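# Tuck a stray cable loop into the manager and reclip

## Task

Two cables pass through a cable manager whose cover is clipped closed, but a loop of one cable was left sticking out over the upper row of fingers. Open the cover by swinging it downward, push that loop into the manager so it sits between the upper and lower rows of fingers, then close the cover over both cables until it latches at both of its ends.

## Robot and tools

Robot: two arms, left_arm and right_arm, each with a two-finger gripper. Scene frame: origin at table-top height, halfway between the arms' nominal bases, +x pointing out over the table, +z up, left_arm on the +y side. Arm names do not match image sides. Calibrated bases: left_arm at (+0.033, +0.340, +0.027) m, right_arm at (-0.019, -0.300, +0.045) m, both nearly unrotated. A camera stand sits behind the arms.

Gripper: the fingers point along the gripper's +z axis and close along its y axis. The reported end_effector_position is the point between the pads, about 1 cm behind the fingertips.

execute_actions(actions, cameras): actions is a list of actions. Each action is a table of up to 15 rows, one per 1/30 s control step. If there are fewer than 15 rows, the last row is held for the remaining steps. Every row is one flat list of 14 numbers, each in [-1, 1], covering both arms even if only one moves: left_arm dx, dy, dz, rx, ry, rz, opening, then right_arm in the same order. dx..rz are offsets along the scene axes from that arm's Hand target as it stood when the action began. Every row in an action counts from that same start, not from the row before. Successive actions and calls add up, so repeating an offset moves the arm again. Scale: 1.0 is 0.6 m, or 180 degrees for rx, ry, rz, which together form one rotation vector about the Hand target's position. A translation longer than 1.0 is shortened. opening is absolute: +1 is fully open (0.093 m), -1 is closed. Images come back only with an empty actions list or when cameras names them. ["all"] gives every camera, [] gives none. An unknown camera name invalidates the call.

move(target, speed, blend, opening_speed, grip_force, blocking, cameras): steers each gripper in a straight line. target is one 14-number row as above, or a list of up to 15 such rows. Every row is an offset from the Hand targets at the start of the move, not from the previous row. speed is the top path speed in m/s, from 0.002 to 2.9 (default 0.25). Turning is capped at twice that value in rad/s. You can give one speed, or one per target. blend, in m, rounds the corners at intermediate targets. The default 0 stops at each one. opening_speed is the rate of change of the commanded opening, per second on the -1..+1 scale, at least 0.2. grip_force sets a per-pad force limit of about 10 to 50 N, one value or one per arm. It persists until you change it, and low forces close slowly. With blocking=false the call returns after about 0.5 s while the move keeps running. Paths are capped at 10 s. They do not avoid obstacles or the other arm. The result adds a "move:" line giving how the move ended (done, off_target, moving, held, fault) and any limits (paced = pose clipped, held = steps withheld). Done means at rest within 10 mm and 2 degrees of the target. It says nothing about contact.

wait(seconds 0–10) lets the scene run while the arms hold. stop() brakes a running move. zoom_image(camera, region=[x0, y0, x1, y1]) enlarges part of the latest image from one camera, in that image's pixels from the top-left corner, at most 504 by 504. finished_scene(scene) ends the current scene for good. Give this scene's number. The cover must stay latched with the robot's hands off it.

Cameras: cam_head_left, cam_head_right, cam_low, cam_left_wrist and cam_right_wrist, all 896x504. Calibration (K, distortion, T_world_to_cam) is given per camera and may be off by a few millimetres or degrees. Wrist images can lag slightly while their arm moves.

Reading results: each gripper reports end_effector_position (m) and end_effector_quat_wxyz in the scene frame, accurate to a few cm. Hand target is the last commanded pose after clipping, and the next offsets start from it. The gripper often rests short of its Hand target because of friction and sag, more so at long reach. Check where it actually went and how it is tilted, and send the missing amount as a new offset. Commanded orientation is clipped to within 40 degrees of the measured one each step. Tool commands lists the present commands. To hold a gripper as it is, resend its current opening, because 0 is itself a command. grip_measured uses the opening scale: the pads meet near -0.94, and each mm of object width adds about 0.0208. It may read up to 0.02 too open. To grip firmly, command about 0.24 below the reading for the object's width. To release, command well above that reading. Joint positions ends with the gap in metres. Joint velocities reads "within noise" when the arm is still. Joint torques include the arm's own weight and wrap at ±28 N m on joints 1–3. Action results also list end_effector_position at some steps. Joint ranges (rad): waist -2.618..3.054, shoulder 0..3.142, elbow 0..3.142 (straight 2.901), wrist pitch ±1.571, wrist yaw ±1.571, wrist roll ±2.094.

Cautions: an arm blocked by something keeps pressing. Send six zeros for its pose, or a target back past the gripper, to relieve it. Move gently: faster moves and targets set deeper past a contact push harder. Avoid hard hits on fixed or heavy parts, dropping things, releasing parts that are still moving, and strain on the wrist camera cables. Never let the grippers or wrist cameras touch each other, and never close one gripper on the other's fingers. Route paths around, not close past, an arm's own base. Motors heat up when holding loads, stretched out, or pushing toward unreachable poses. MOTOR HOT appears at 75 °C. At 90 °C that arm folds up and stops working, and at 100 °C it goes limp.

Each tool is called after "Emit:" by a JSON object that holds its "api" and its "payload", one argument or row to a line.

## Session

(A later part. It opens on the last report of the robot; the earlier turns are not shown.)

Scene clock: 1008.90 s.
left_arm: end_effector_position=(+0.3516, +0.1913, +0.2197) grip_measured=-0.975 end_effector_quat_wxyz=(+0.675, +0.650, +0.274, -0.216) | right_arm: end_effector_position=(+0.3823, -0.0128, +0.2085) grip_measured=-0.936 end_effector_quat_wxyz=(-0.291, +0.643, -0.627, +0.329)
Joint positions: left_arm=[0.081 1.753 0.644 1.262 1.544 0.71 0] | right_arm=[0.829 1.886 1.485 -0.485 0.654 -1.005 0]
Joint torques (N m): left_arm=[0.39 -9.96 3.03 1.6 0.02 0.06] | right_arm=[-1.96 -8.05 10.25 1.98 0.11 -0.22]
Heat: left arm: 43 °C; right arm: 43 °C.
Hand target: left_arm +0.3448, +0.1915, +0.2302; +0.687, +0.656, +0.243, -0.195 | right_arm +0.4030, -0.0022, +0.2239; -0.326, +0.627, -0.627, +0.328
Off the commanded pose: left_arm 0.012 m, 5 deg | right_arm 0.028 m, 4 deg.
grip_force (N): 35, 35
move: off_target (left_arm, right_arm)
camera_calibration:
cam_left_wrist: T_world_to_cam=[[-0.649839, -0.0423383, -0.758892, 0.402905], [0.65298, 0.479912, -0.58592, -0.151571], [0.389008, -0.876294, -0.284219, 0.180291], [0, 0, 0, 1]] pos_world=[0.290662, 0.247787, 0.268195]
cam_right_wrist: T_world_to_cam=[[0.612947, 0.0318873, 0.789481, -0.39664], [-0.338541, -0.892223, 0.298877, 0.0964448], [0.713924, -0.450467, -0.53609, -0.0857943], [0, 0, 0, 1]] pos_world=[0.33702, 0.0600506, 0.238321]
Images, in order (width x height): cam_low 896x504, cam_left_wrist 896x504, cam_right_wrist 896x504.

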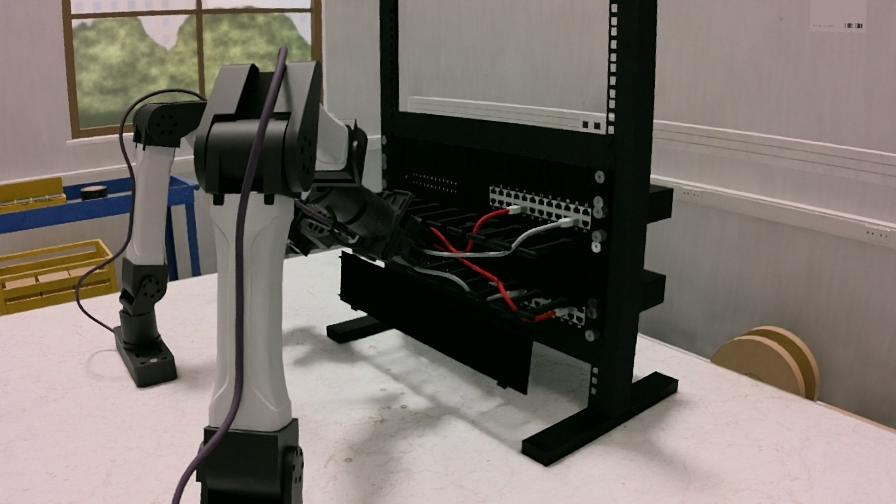

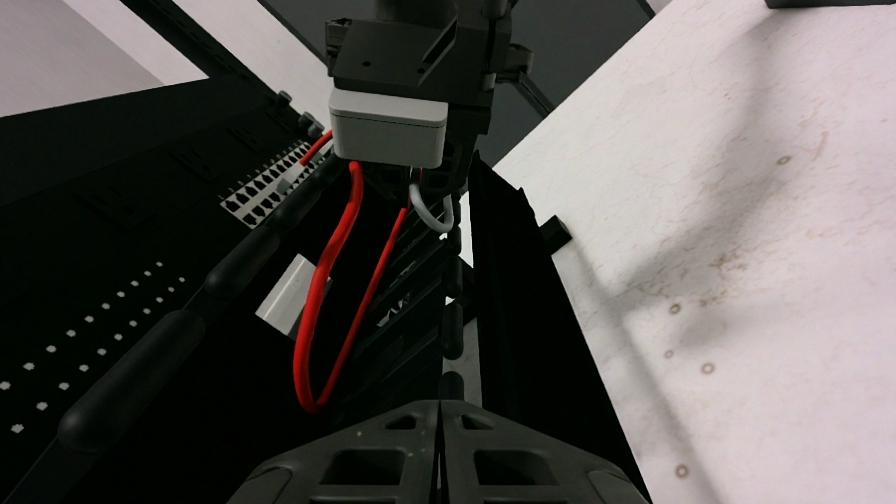

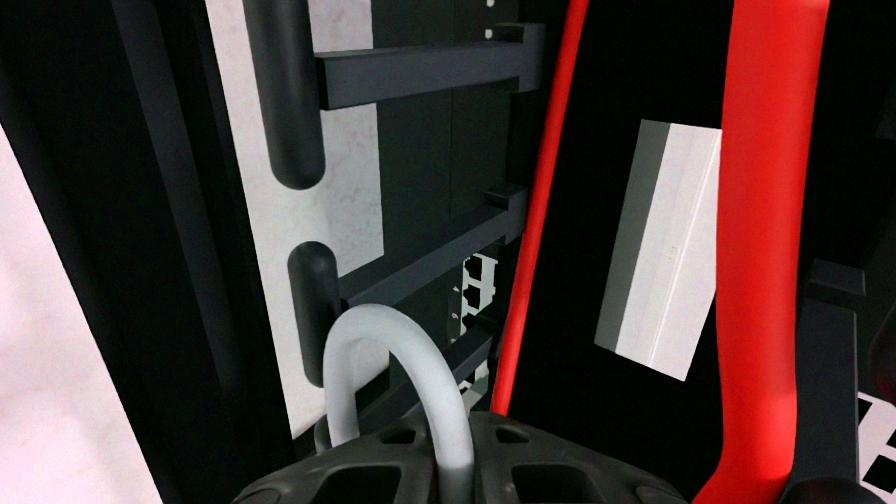

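Emit:
{"api": "move", "payload": {
  "target": [
    [0,0.215,0,0,0,0,-1,0,0,0.0,0,0,0,-1],
    [0.017,0.18,-0.142,0,0,0,-1,0,0,0.0,0,0,0,-1],
    [0.117,-0.01,-0.142,0,0,0,-1,0,0,0.0,0,0,0,-1]
  ],
  "speed": 0.12
}}

Emit:
{"api": "move", "payload": {
  "target": [
    [-0.017,0,-0.025,0,0,0,-1,0,0,0,0,0,0,-1],
    [-0.045,0,-0.022,0,0,0,-1,0,0,0,0,0,0,-1],
    [-0.105,0,-0.025,0,0,0,-1,0,0,0,0,0,0,-1],
    [-0.157,0,0.0,0,0,0,-1,0,0,0,0,0,0,-1],
    [-0.193,0,0.07,0,0,0,-1,0,0,0,0,0,0,-1]
  ],
  "speed": 0.06,
  "blend": [0.01,0.01,0.01,0.01,0],
  "cameras": ["cam_right_wrist","cam_low","cam_left_wrist","cam_head_left"]
}}

Scene clock: 1024.00 s.
left_arm: end_effector_position=(+0.4123, +0.1860, +0.1391) grip_measured=-0.975 end_effector_quat_wxyz=(+0.675, +0.653, +0.273, -0.209) | right_arm: end_effector_position=(+0.3823, -0.0127, +0.2086) grip_measured=-0.936 end_effector_quat_wxyz=(-0.291, +0.643, -0.627, +0.329)
Joint positions: left_arm=[0.056 2.15 0.856 1.256 1.513 0.912 0] | right_arm=[0.829 1.886 1.486 -0.485 0.654 -1.005 0]
Joint torques (N m): left_arm=[0.16 -8.7 5.15 1.75 0.23 -0.02] | right_arm=[-2.06 -8.12 10.1 1.99 0.12 -0.23]
Motor temperatures (°C): left_arm=[23 43 33 36 22 23 28] | right_arm=[25 43 42 32 27 24 26]
Heat: left arm: 43 °C; right arm: 43 °C.
Hand target: left_arm +0.4150, +0.1855, +0.1449; +0.687, +0.656, +0.243, -0.195 | right_arm +0.4030, -0.0022, +0.2241; -0.326, +0.627, -0.627, +0.328
Off the commanded pose: left_arm 0.007 m, 4 deg | right_arm 0.028 m, 4 deg.
grip_force (N): 35, 35
move: off_target (left_arm, right_arm)

Scene clock: 1027.07 s.
left_arm: end_effector_position=(+0.3060, +0.1843, +0.1750) grip_measured=-0.975 end_effector_quat_wxyz=(+0.673, +0.650, +0.281, -0.215) | right_arm: end_effector_position=(+0.3823, -0.0127, +0.2086) grip_measured=-0.936 end_effector_quat_wxyz=(-0.291, +0.643, -0.627, +0.329)
Joint positions: left_arm=[0.065 1.741 0.416 1.29 1.518 0.888 0] | right_arm=[0.829 1.886 1.486 -0.485 0.654 -1.005 0]
Joint torques (N m): left_arm=[0.65 -8.9 2.54 1.82 0.33 -0.01] | right_arm=[-1.85 -7.82 10.06 1.98 0.13 -0.26]
Heat: left arm: 43 °C; right arm: 43 °C.
Hand target: left_arm +0.2992, +0.1855, +0.1869; +0.687, +0.656, +0.243, -0.195 | right_arm +0.4030, -0.0022, +0.2241; -0.326, +0.627, -0.627, +0.328
Off the commanded pose: left_arm 0.014 m, 5 deg | right_arm 0.028 m, 4 deg.
grip_force (N): 35, 35
move: off_target (left_arm, right_arm); blend cut to 0.0084 m at target 1, 0.0084 m at target 2
camera_calibration:
cam_left_wrist: T_world_to_cam=[[-0.656929, -0.0449203, -0.752613, 0.340674], [0.642384, 0.489227, -0.589914, -0.142389], [0.394698, -0.870999, -0.292532, 0.177832], [0, 0, 0, 1]] pos_world=[0.245077, 0.239855, 0.22442]
cam_right_wrist: T_world_to_cam=[[0.612867, 0.0316269, 0.789553, -0.396697], [-0.338369, -0.892449, 0.298397, 0.0965763], [0.714073, -0.450038, -0.536251, -0.085733], [0, 0, 0, 1]] pos_world=[0.33702, 0.0601526, 0.238421]
Images, in order (width x height): cam_head_left 896x504, cam_low 896x504, cam_left_wrist 896x504, cam_right_wrist 896x504.

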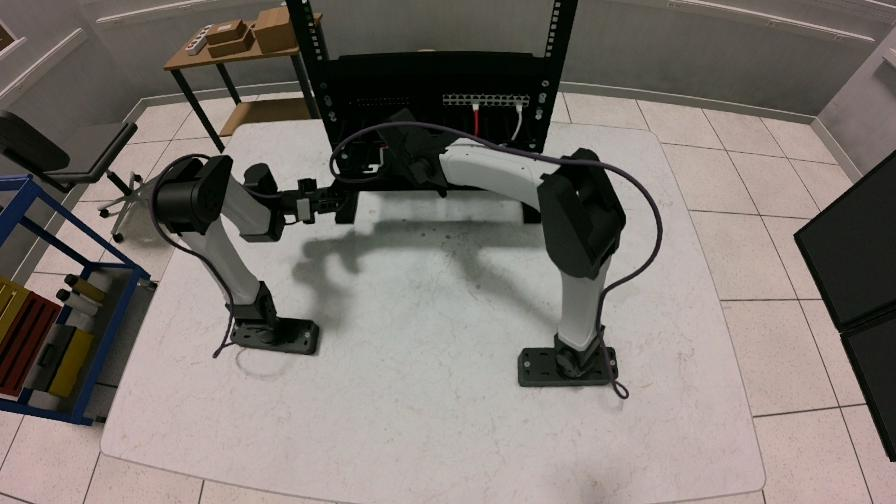

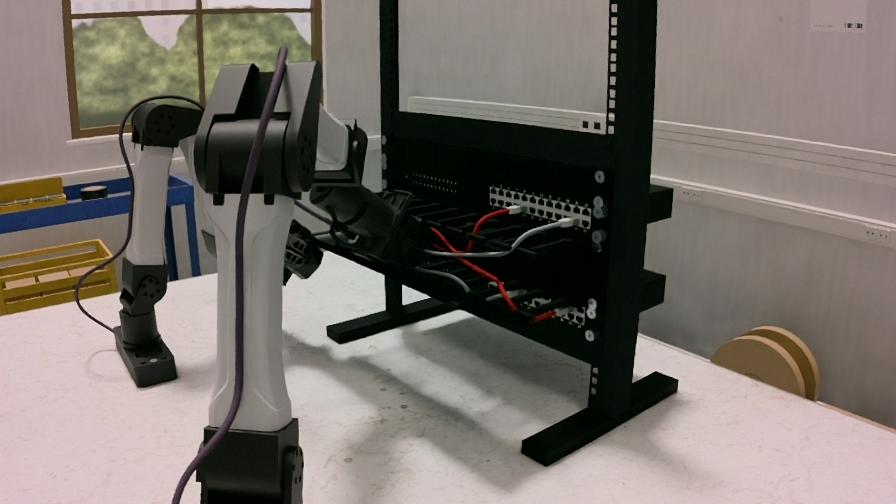

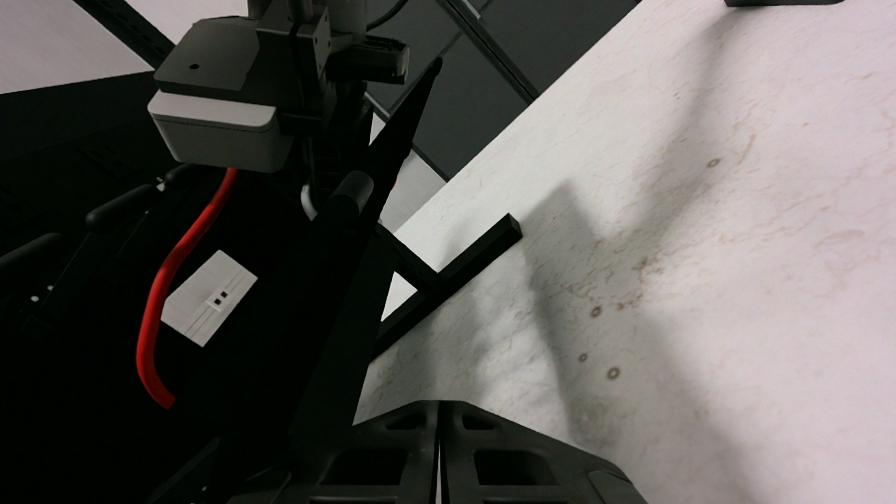

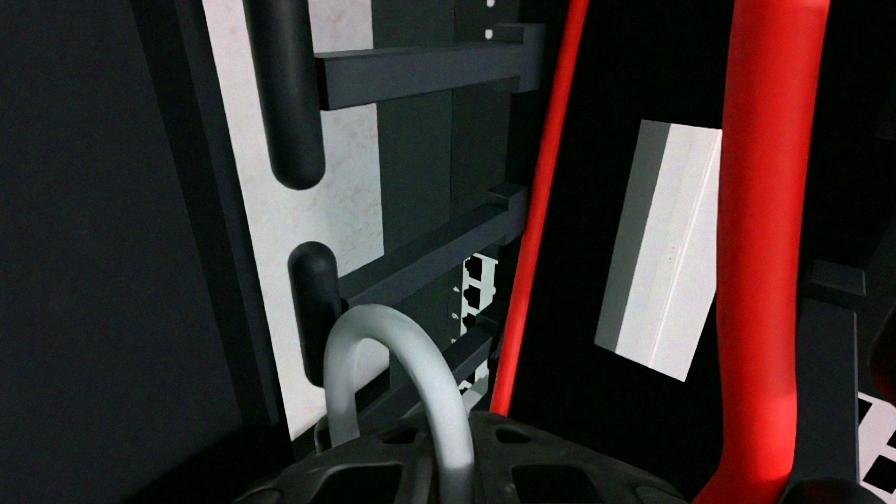

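Emit:
{"api": "move", "payload": {
  "target": [
    [-0.003,0,0.025,0,0,0,-1,0,0,0.0,0,0,0,-1],
    [-0.003,0,0.025,0,0,0,-1,-0.02,-0.01,0.0,0,0,0,-0.72],
    [-0.003,0,0.025,0,0,0,-1,-0.24,-0.01,0.13,0,0,0,-0.72]
  ],
  "speed": [0.06,0.06,0.15],
  "cameras": ["cam_right_wrist","cam_low","cam_left_wrist"]
}}

Scene clock: 1034.17 s.
left_arm: end_effector_position=(+0.3008, +0.1840, +0.1915) grip_measured=-0.975 end_effector_quat_wxyz=(+0.674, +0.652, +0.272, -0.216) | right_arm: end_effector_position=(+0.2596, -0.0073, +0.2859) grip_measured=-0.722 end_effector_quat_wxyz=(-0.311, +0.638, -0.622, +0.331)
Joint positions: left_arm=[0.065 1.67 0.416 1.283 1.532 0.837 0] | right_arm=[1.121 1.647 1.516 -0.92 0.828 -0.706 0.011]
Joint torques (N m): left_arm=[0.77 -8.09 3.22 1.71 0.11 -0.06] | right_arm=[0.23 -9.37 8.36 1 0.47 0.1]
Heat: left arm: 43 °C; right arm: 44 °C.
Hand target: left_arm +0.2974, +0.1855, +0.2019; +0.687, +0.656, +0.243, -0.195 | right_arm +0.2590, -0.0081, +0.3020; -0.326, +0.627, -0.627, +0.328
Off the commanded pose: left_arm 0.011 m, 4 deg | right_arm 0.016 m, 2 deg.
grip_force (N): 35, 35
move: off_target (left_arm, right_arm); target 2's new opening was sent with right_arm's hand 0.018 m and 4 deg from that target
camera_calibration:
cam_left_wrist: T_world_to_cam=[[-0.647883, -0.0374303, -0.76082, 0.347057], [0.656455, 0.479229, -0.582587, -0.132954], [0.386413, -0.876892, -0.285913, 0.186775], [0, 0, 0, 1]] pos_world=[0.239958, 0.240487, 0.239993]
cam_right_wrist: T_world_to_cam=[[0.585144, 0.0216686, 0.81064, -0.381659], [-0.337489, -0.902453, 0.267732, 0.0452794], [0.737366, -0.430244, -0.520751, 0.0353557], [0, 0, 0, 1]] pos_world=[0.212537, 0.0643441, 0.315677]
Images, in order (width x height): cam_low 896x504, cam_left_wrist 896x504, cam_right_wrist 896x504.

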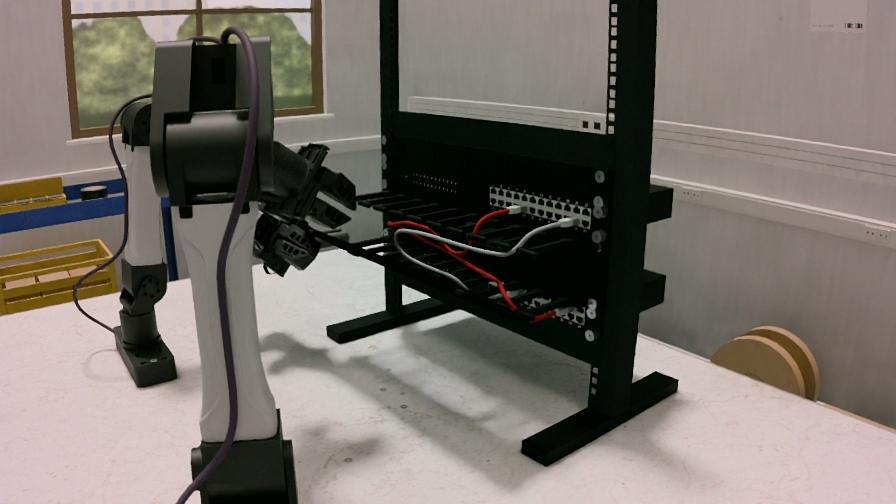

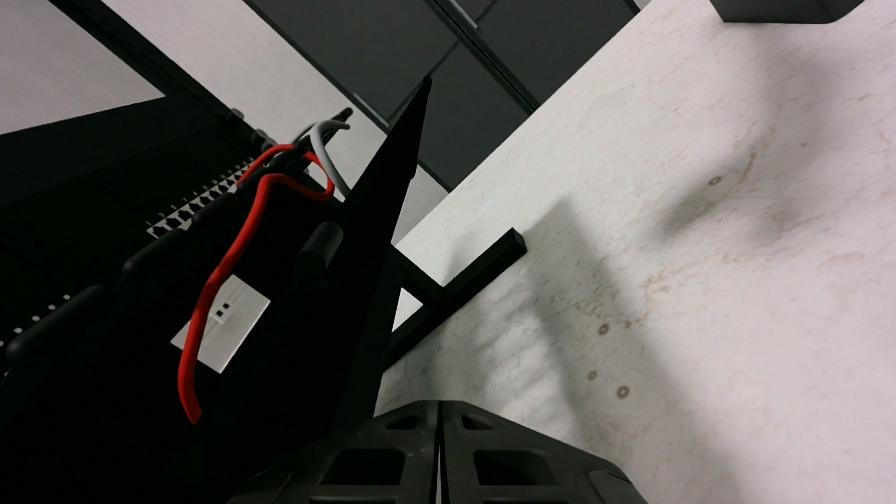

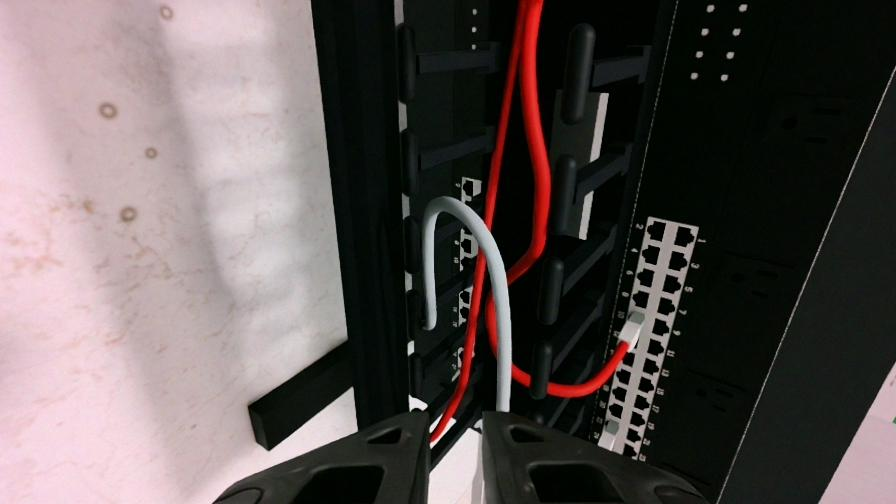

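Emit:
{"api": "move", "payload": {
  "target": [
    [0,0,0,0,0,0,-1,0.06,-0.137,0.02,0,0,0,-1],
    [0,0,0,0,0,0,-1,0.127,-0.137,-0.012,0,0,0,-1]
  ],
  "speed": [0.1,0.08],
  "cameras": ["cam_right_wrist","cam_low","cam_left_wrist"]
}}

Scene clock: 1043.40 s.
left_arm: end_effector_position=(+0.3008, +0.1840, +0.1915) grip_measured=-0.975 end_effector_quat_wxyz=(+0.674, +0.652, +0.272, -0.216) | right_arm: end_effector_position=(+0.3329, -0.0923, +0.3005) grip_measured=-0.991 end_effector_quat_wxyz=(-0.328, +0.623, -0.629, +0.330)
Joint positions: left_arm=[0.065 1.67 0.416 1.283 1.532 0.837 0] | right_arm=[0.774 1.473 1.337 -0.635 0.621 -1.056 0]
Joint torques (N m): left_arm=[0.77 -8.13 3.19 1.71 0.13 -0.05] | right_arm=[-0.43 -5.24 5.64 1.65 0.08 -0.06]
Heat: left arm: 44 °C; right arm: 43 °C.
Hand target: left_arm +0.2974, +0.1855, +0.2019; +0.687, +0.656, +0.243, -0.195 | right_arm +0.3352, -0.0904, +0.2948; -0.326, +0.627, -0.627, +0.328
Off the commanded pose: left_arm 0.011 m, 4 deg | right_arm 0.006 m, 1 deg.
grip_force (N): 35, 35
move: off_target (left_arm)
camera_calibration:
cam_left_wrist: T_world_to_cam=[[-0.647883, -0.0374303, -0.76082, 0.347057], [0.656455, 0.479229, -0.582587, -0.132954], [0.386413, -0.876892, -0.285913, 0.186775], [0, 0, 0, 1]] pos_world=[0.239958, 0.240487, 0.239993]
cam_right_wrist: T_world_to_cam=[[0.563983, -0.0168662, 0.825614, -0.435524], [-0.357049, -0.906487, 0.225384, 0.00825423], [0.744607, -0.421897, -0.517265, -0.0502722], [0, 0, 0, 1]] pos_world=[0.286008, -0.021073, 0.331711]
Images, in order (width x height): cam_low 896x504, cam_left_wrist 896x504, cam_right_wrist 896x504.

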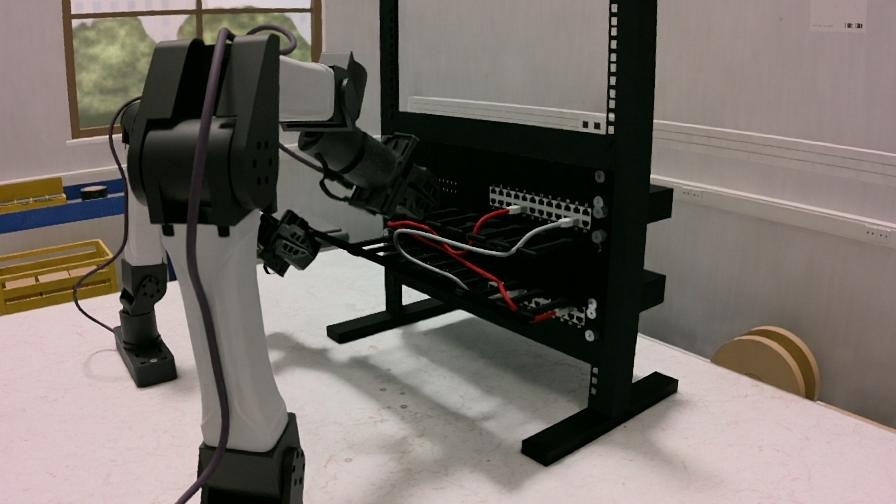

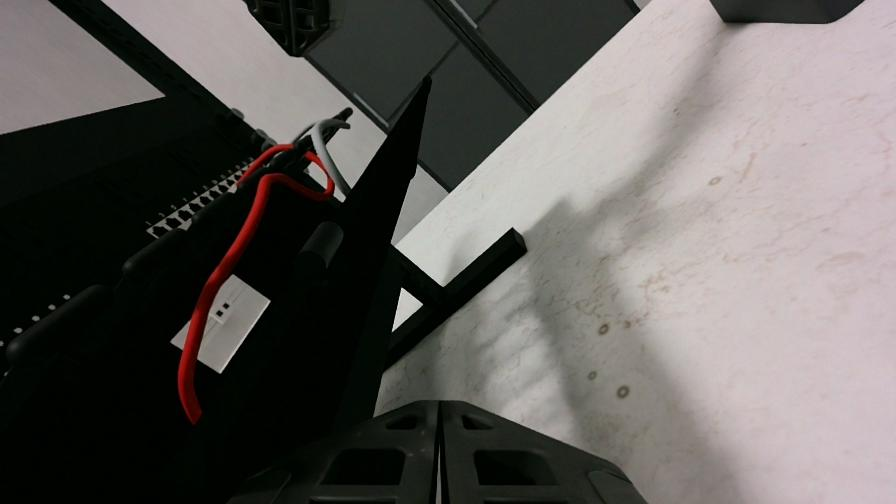

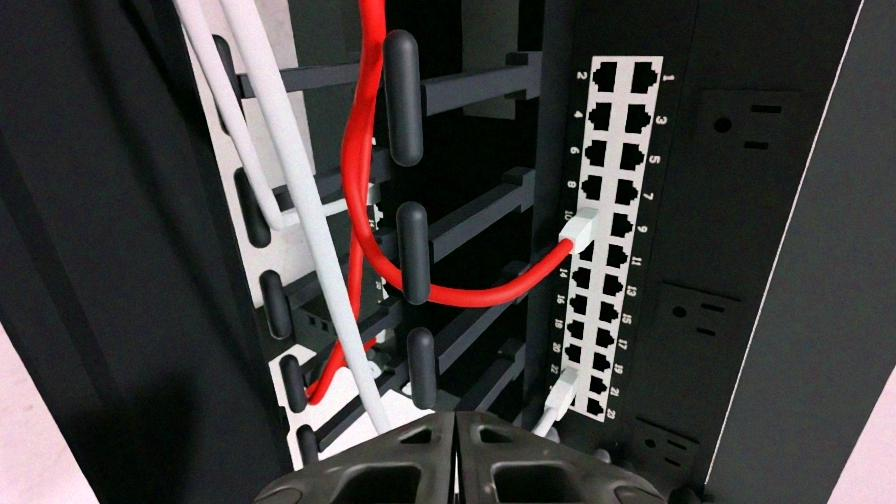

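Emit:
{"api": "move", "payload": {
  "target": [
    [0,0,0,0,0,0,-1,0.035,0,-0.085,0,0,0,-1]
  ],
  "speed": 0.06,
  "cameras": ["cam_right_wrist","cam_low","cam_left_wrist"]
}}

Scene clock: 1047.20 s.
left_arm: end_effector_position=(+0.3008, +0.1840, +0.1915) grip_measured=-0.975 end_effector_quat_wxyz=(+0.674, +0.652, +0.272, -0.216) | right_arm: end_effector_position=(+0.3543, -0.0915, +0.2505) grip_measured=-0.991 end_effector_quat_wxyz=(-0.328, +0.623, -0.628, +0.331)
Joint positions: left_arm=[0.065 1.67 0.416 1.283 1.532 0.837 0] | right_arm=[0.728 1.529 1.185 -0.404 0.589 -1.095 0]
Joint torques (N m): left_arm=[0.79 -8.08 3.19 1.7 0.14 -0.06] | right_arm=[-0.53 -5.78 5.74 1.7 0.09 -0.03]
Heat: left arm: 44 °C; right arm: 42 °C.
Hand target: left_arm +0.2974, +0.1855, +0.2019; +0.687, +0.656, +0.243, -0.195 | right_arm +0.3562, -0.0904, +0.2438; -0.326, +0.627, -0.627, +0.328
Off the commanded pose: left_arm 0.011 m, 4 deg | right_arm 0.007 m, 1 deg.
grip_force (N): 35, 35
move: off_target (left_arm)
camera_calibration:
cam_left_wrist: T_world_to_cam=[[-0.647883, -0.0374303, -0.76082, 0.347057], [0.656455, 0.479229, -0.582587, -0.132954], [0.386413, -0.876892, -0.285913, 0.186775], [0, 0, 0, 1]] pos_world=[0.239958, 0.240487, 0.239993]
cam_right_wrist: T_world_to_cam=[[0.562893, -0.0162821, 0.826369, -0.406031], [-0.357257, -0.906378, 0.225492, 0.0279111], [0.745331, -0.422154, -0.516011, -0.0922927], [0, 0, 0, 1]] pos_world=[0.307312, -0.0202747, 0.281614]
Images, in order (width x height): cam_low 896x504, cam_left_wrist 896x504, cam_right_wrist 896x504.

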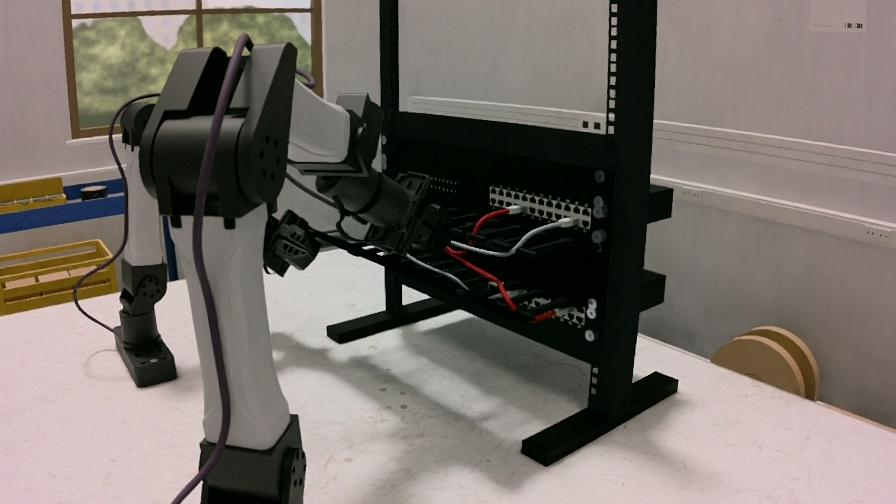

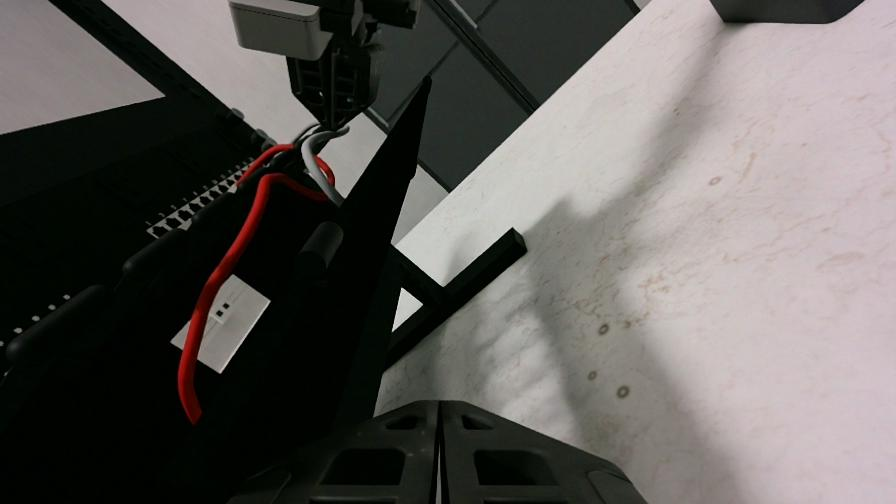

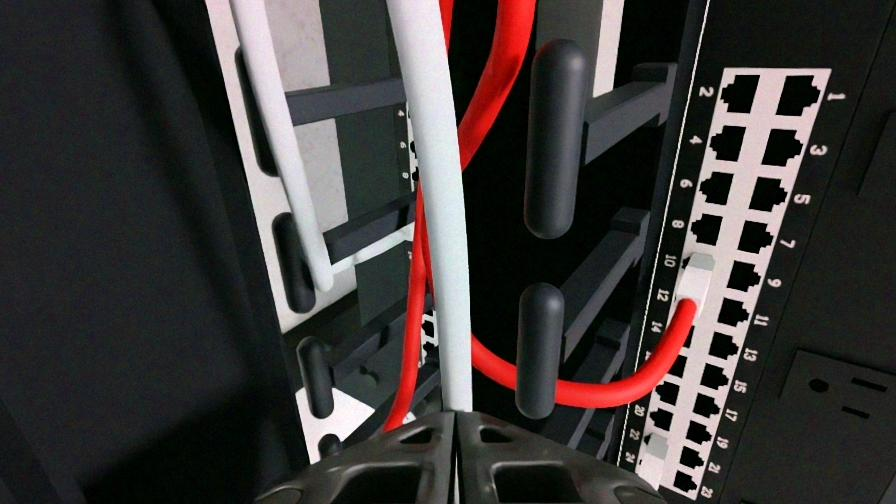

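Emit:
{"api": "move", "payload": {
  "target": [
    [0,0,0,0,0,0,-1,0.04,0,-0.035,0,0,0,-1],
    [0.0,0,0.035,0,0,0,-1,0.04,0,-0.035,0,0,0,-1]
  ],
  "speed": 0.06,
  "cameras": ["cam_right_wrist","cam_low","cam_left_wrist"]
}}

Scene clock: 1051.43 s.
left_arm: end_effector_position=(+0.2947, +0.1836, +0.2095) grip_measured=-0.975 end_effector_quat_wxyz=(+0.673, +0.653, +0.269, -0.219) | right_arm: end_effector_position=(+0.3729, -0.0929, +0.2305) grip_measured=-0.991 end_effector_quat_wxyz=(-0.320, +0.627, -0.628, +0.332)
Joint positions: left_arm=[0.065 1.594 0.416 1.283 1.541 0.76 0] | right_arm=[0.688 1.595 1.176 -0.328 0.562 -1.131 0]
Joint torques (N m): left_arm=[0.79 -7.19 5.23 1.62 -0.02 -0.13] | right_arm=[-1.17 -5.19 5.67 2.03 -0.04 -0.05]
Heat: left arm: 44 °C; right arm: 41 °C.
Hand target: left_arm +0.2974, +0.1855, +0.2230; +0.687, +0.656, +0.243, -0.195 | right_arm +0.3802, -0.0904, +0.2229; -0.326, +0.627, -0.627, +0.328
Off the commanded pose: left_arm 0.014 m, 4 deg | right_arm 0.011 m, 1 deg.
grip_force (N): 35, 35
move: off_target (left_arm, right_arm)
camera_calibration:
cam_left_wrist: T_world_to_cam=[[-0.648941, -0.0331214, -0.760118, 0.356237], [0.66017, 0.472127, -0.584184, -0.117767], [0.378221, -0.880908, -0.284517, 0.196854], [0, 0, 0, 1]] pos_world=[0.234469, 0.240811, 0.257993]
cam_right_wrist: T_world_to_cam=[[0.571991, -0.00457851, 0.820247, -0.400866], [-0.354878, -0.902934, 0.24243, 0.0333001], [0.739519, -0.429755, -0.518095, -0.115303], [0, 0, 0, 1]] pos_world=[0.326378, -0.0213197, 0.260998]
Images, in order (width x height): cam_low 896x504, cam_left_wrist 896x504, cam_right_wrist 896x504.

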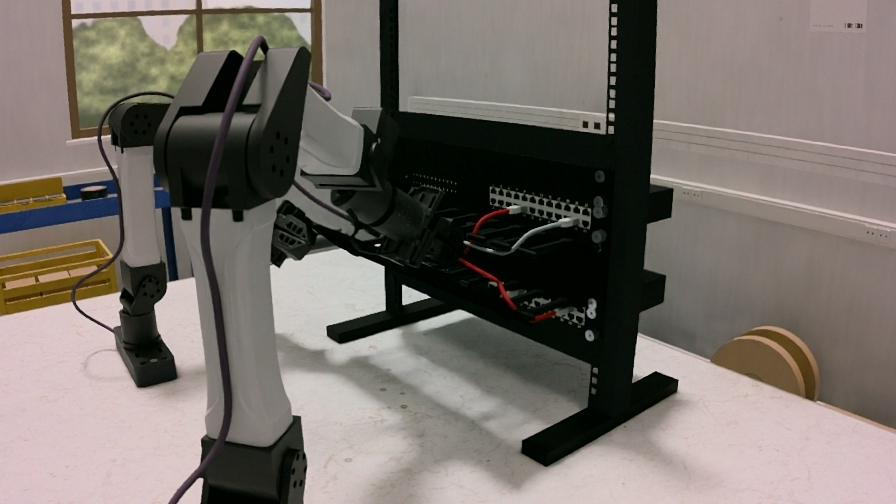

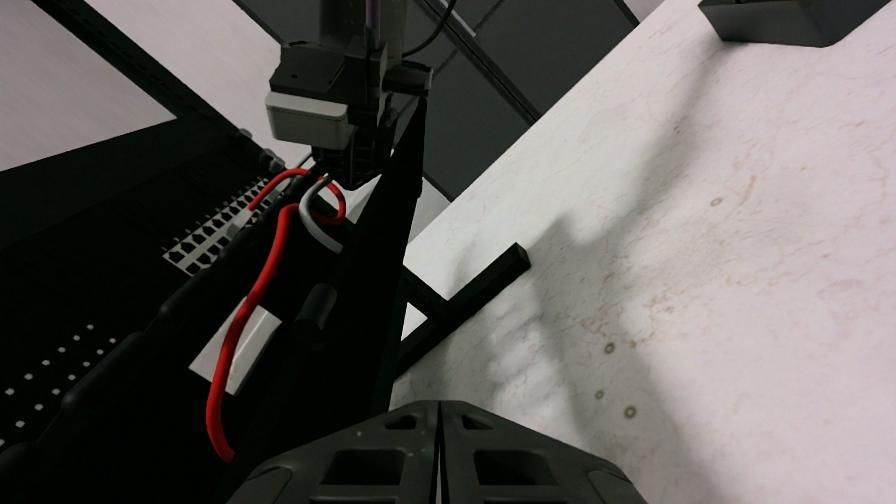

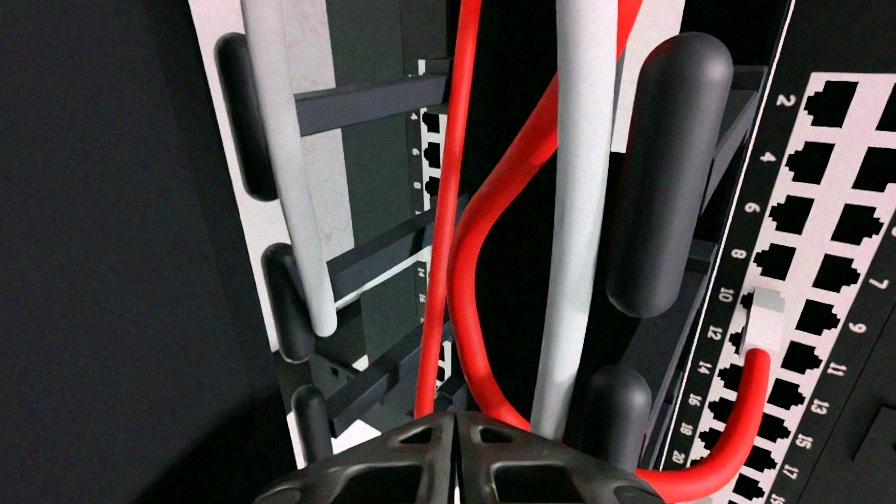

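Emit:
{"api": "move", "payload": {
  "target": [
    [0,0,0,0,0,0,-1,-0.08,0,0.015,0,0,0,-1],
    [0.0,0,0.0,0,0,0,-1,-0.2,-0.1,0.12,0,0,0,-1]
  ],
  "speed": 0.1,
  "cameras": ["cam_right_wrist","cam_low","cam_left_wrist"]
}}

Scene clock: 1056.80 s.
left_arm: end_effector_position=(+0.2935, +0.1836, +0.2092) grip_measured=-0.975 end_effector_quat_wxyz=(+0.672, +0.653, +0.268, -0.223) | right_arm: end_effector_position=(+0.2625, -0.1496, +0.2898) grip_measured=-0.991 end_effector_quat_wxyz=(-0.322, +0.630, -0.625, +0.328)
Joint positions: left_arm=[0.065 1.594 0.416 1.28 1.548 0.759 0] | right_arm=[0.809 1.133 1.063 -0.731 0.636 -1.033 0]
Joint torques (N m): left_arm=[0.8 -7.43 5.27 1.56 -0.1 -0.1] | right_arm=[0.49 -4 7.05 1.37 0.29 0.09]
Heat: left arm: 43 °C; right arm: 41 °C.
Hand target: left_arm +0.2974, +0.1855, +0.2230; +0.687, +0.656, +0.243, -0.195 | right_arm +0.2602, -0.1504, +0.2947; -0.326, +0.627, -0.627, +0.328
Off the commanded pose: left_arm 0.014 m, 5 deg | right_arm 0.006 m, 1 deg.
grip_force (N): 35, 35
move: off_target (left_arm)
camera_calibration:
cam_left_wrist: T_world_to_cam=[[-0.65147, -0.0280589, -0.758155, 0.354661], [0.661756, 0.467705, -0.585945, -0.116433], [0.371034, -0.883439, -0.286128, 0.200032], [0, 0, 0, 1]] pos_world=[0.233883, 0.241124, 0.257899]
cam_right_wrist: T_world_to_cam=[[0.57501, -0.00191856, 0.818144, -0.38641], [-0.343916, -0.907922, 0.239583, -0.0742233], [0.742351, -0.419135, -0.522724, -0.0249348], [0, 0, 0, 1]] pos_world=[0.215173, -0.0785813, 0.320888]
Images, in order (width x height): cam_low 896x504, cam_left_wrist 896x504, cam_right_wrist 896x504.

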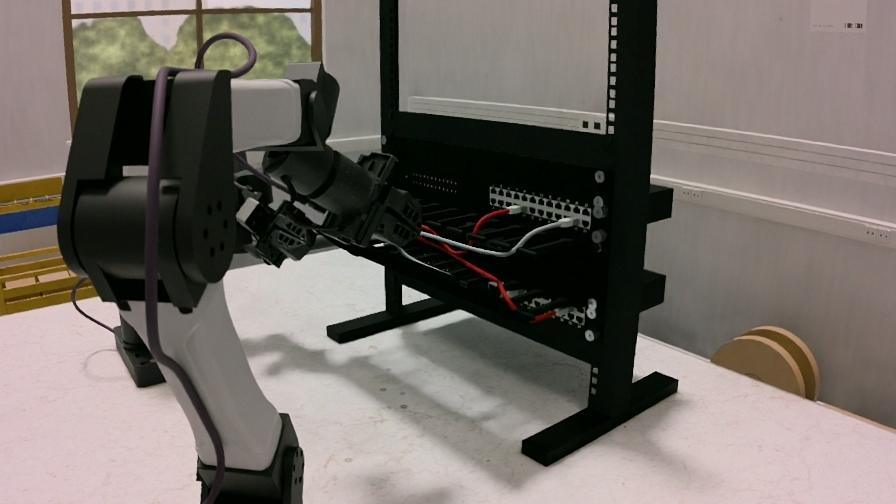

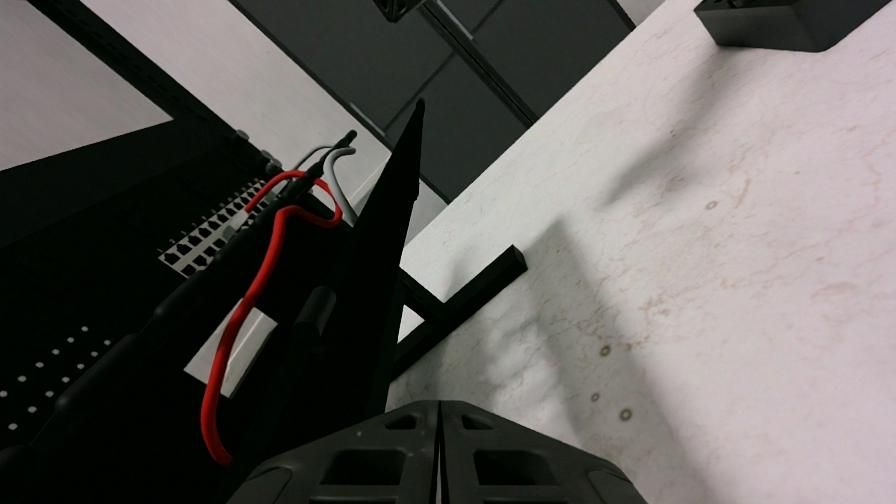

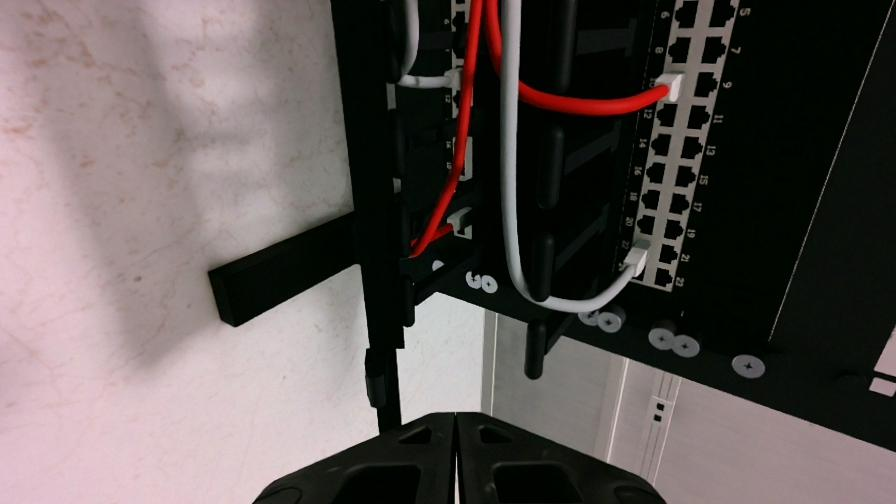

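Emit:
{"api": "move", "payload": {
  "target": [
    [0.013,0,0.027,0,0,0,-1,0,0,0.03,0,0,0,-1]
  ],
  "speed": 0.04,
  "cameras": ["cam_right_wrist","cam_low","cam_left_wrist"]
}}

Scene clock: 1061.30 s.
left_arm: end_effector_position=(+0.3000, +0.1839, +0.2219) grip_measured=-0.975 end_effector_quat_wxyz=(+0.671, +0.652, +0.270, -0.226) | right_arm: end_effector_position=(+0.2601, -0.1521, +0.3056) grip_measured=-0.991 end_effector_quat_wxyz=(-0.322, +0.631, -0.625, +0.328)
Joint positions: left_arm=[0.065 1.577 0.456 1.274 1.548 0.701 0] | right_arm=[0.809 1.133 1.128 -0.796 0.637 -1.033 0]
Joint torques (N m): left_arm=[0.66 -7.66 6.23 1.53 -0.14 -0.12] | right_arm=[0.66 -2.59 8.2 1.35 0.32 0.12]
Heat: left arm: 43 °C; right arm: 41 °C.
Hand target: left_arm +0.3052, +0.1855, +0.2392; +0.687, +0.656, +0.243, -0.195 | right_arm +0.2602, -0.1503, +0.3128; -0.326, +0.627, -0.627, +0.328
Off the commanded pose: left_arm 0.018 m, 5 deg | right_arm 0.007 m, 1 deg.
grip_force (N): 35, 35
move: off_target (left_arm)
camera_calibration:
cam_left_wrist: T_world_to_cam=[[-0.657203, -0.0292355, -0.753146, 0.369363], [0.657374, 0.466583, -0.591743, -0.110554], [0.368706, -0.883994, -0.287421, 0.202657], [0, 0, 0, 1]] pos_world=[0.240701, 0.241528, 0.271013]
cam_right_wrist: T_world_to_cam=[[0.57547, -0.00125027, 0.817822, -0.397871], [-0.344067, -0.907564, 0.240719, -0.081371], [0.741925, -0.419912, -0.522706, -0.0160472], [0, 0, 0, 1]] pos_world=[0.212871, -0.0810852, 0.336587]
Images, in order (width x height): cam_low 896x504, cam_left_wrist 896x504, cam_right_wrist 896x504.

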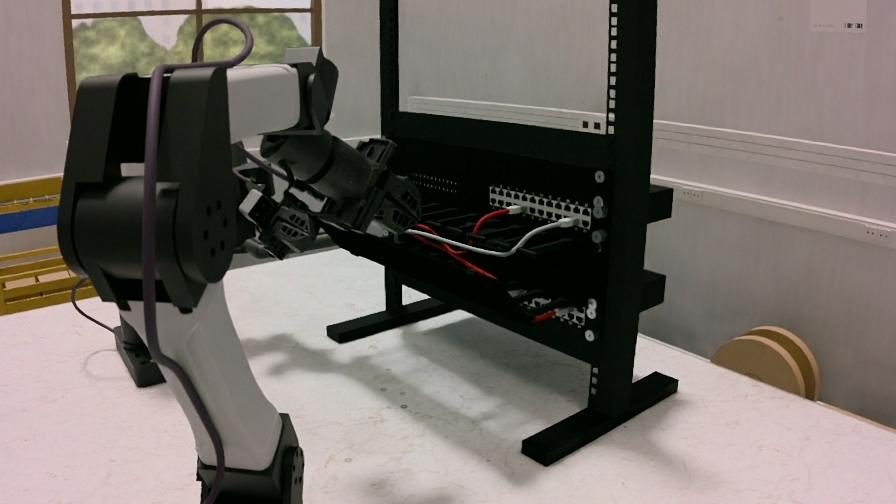

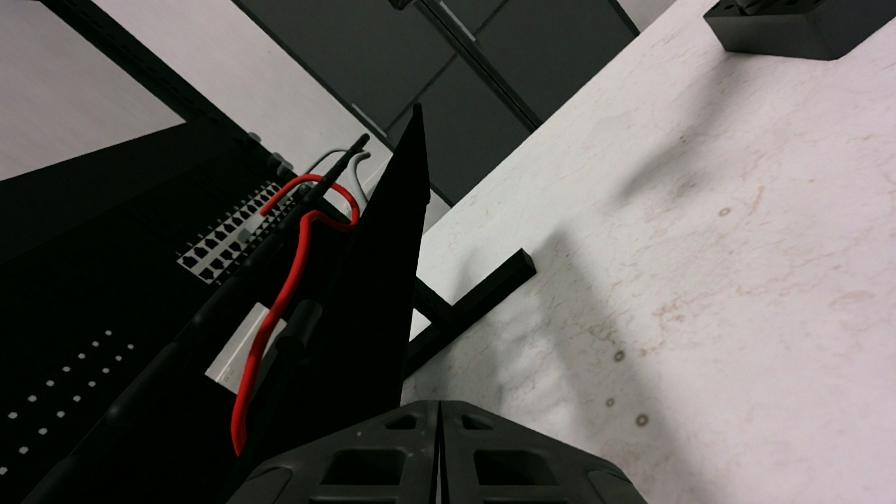

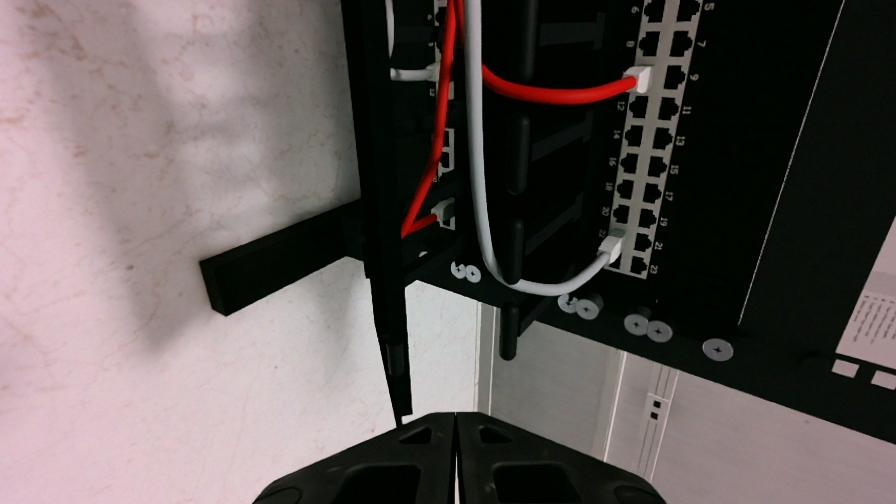

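Emit:
{"api": "move", "payload": {
  "target": [
    [0.02,0,0.025,0,0,0,-1,0,0,0.0,0,0,0,-1],
    [0.04,0,0.038,0,0,0,-1,0,0,0.0,0,0,0,-1]
  ],
  "speed": 0.05,
  "blend": [0.01,0],
  "cameras": ["cam_right_wrist","cam_low","cam_left_wrist"]
}}

Scene clock: 1065.10 s.
left_arm: end_effector_position=(+0.3217, +0.1849, +0.2538) grip_measured=-0.975 end_effector_quat_wxyz=(+0.678, +0.658, +0.253, -0.209) | right_arm: end_effector_position=(+0.2601, -0.1522, +0.3055) grip_measured=-0.991 end_effector_quat_wxyz=(-0.322, +0.631, -0.625, +0.328)
Joint positions: left_arm=[0.065 1.577 0.586 1.266 1.548 0.629 0] | right_arm=[0.809 1.133 1.128 -0.797 0.637 -1.033 0]
Joint torques (N m): left_arm=[0.39 -4.98 6.5 1.33 -0.28 -0.15] | right_arm=[0.64 -2.54 8.4 1.38 0.32 0.11]
Heat: left arm: 43 °C; right arm: 41 °C.
Hand target: left_arm +0.3292, +0.1855, +0.2618; +0.687, +0.656, +0.243, -0.195 | right_arm +0.2602, -0.1503, +0.3128; -0.326, +0.627, -0.627, +0.328
Off the commanded pose: left_arm 0.011 m, 2 deg | right_arm 0.007 m, 1 deg.
grip_force (N): 35, 35
move: off_target (left_arm); blend cut to 0.0072 m at target 1
camera_calibration:
cam_left_wrist: T_world_to_cam=[[-0.618467, -0.0283976, -0.785297, 0.403115], [0.686503, 0.466758, -0.55754, -0.124477], [0.382376, -0.883929, -0.269179, 0.19558], [0, 0, 0, 1]] pos_world=[0.259982, 0.242427, 0.29981]
cam_right_wrist: T_world_to_cam=[[0.575721, -0.00105888, 0.817646, -0.397848], [-0.343991, -0.907509, 0.241036, -0.08149], [0.741765, -0.420032, -0.522836, -0.0159792], [0, 0, 0, 1]] pos_world=[0.21287, -0.081086, 0.336586]
Images, in order (width x height): cam_low 896x504, cam_left_wrist 896x504, cam_right_wrist 896x504.

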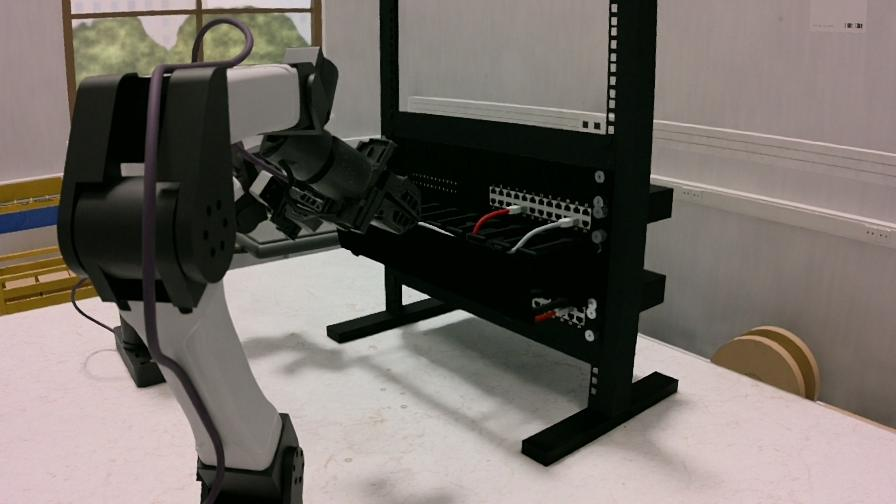

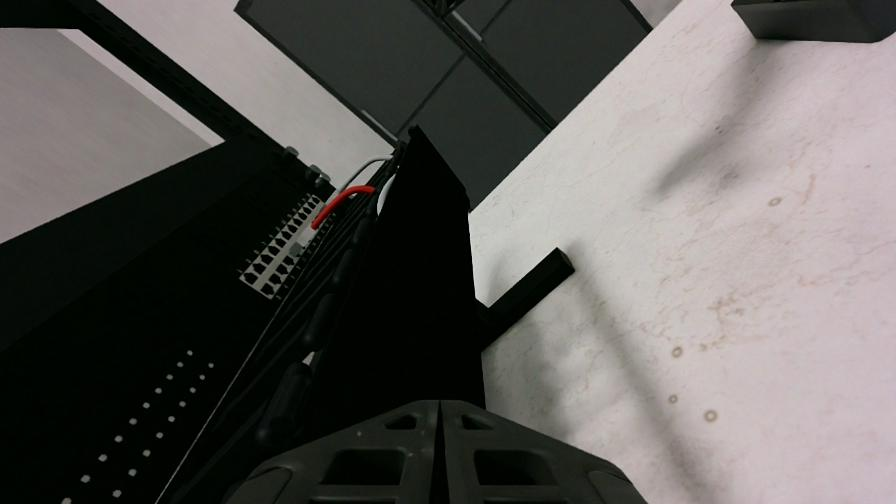

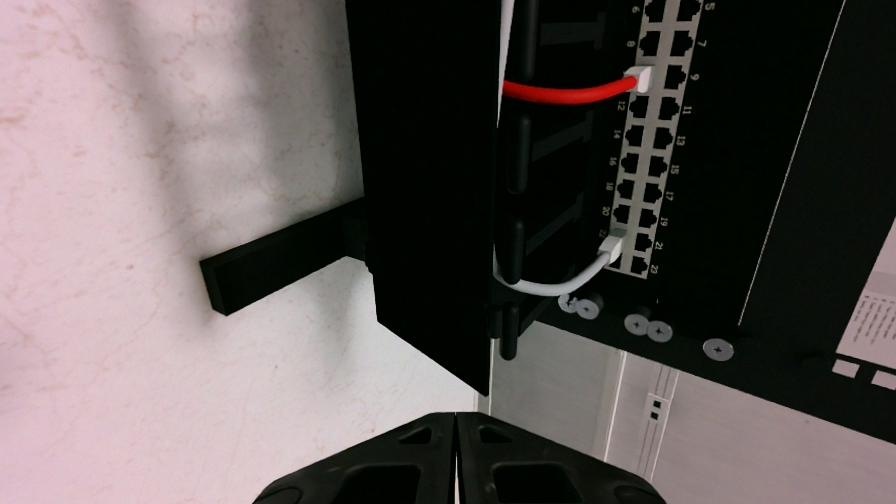

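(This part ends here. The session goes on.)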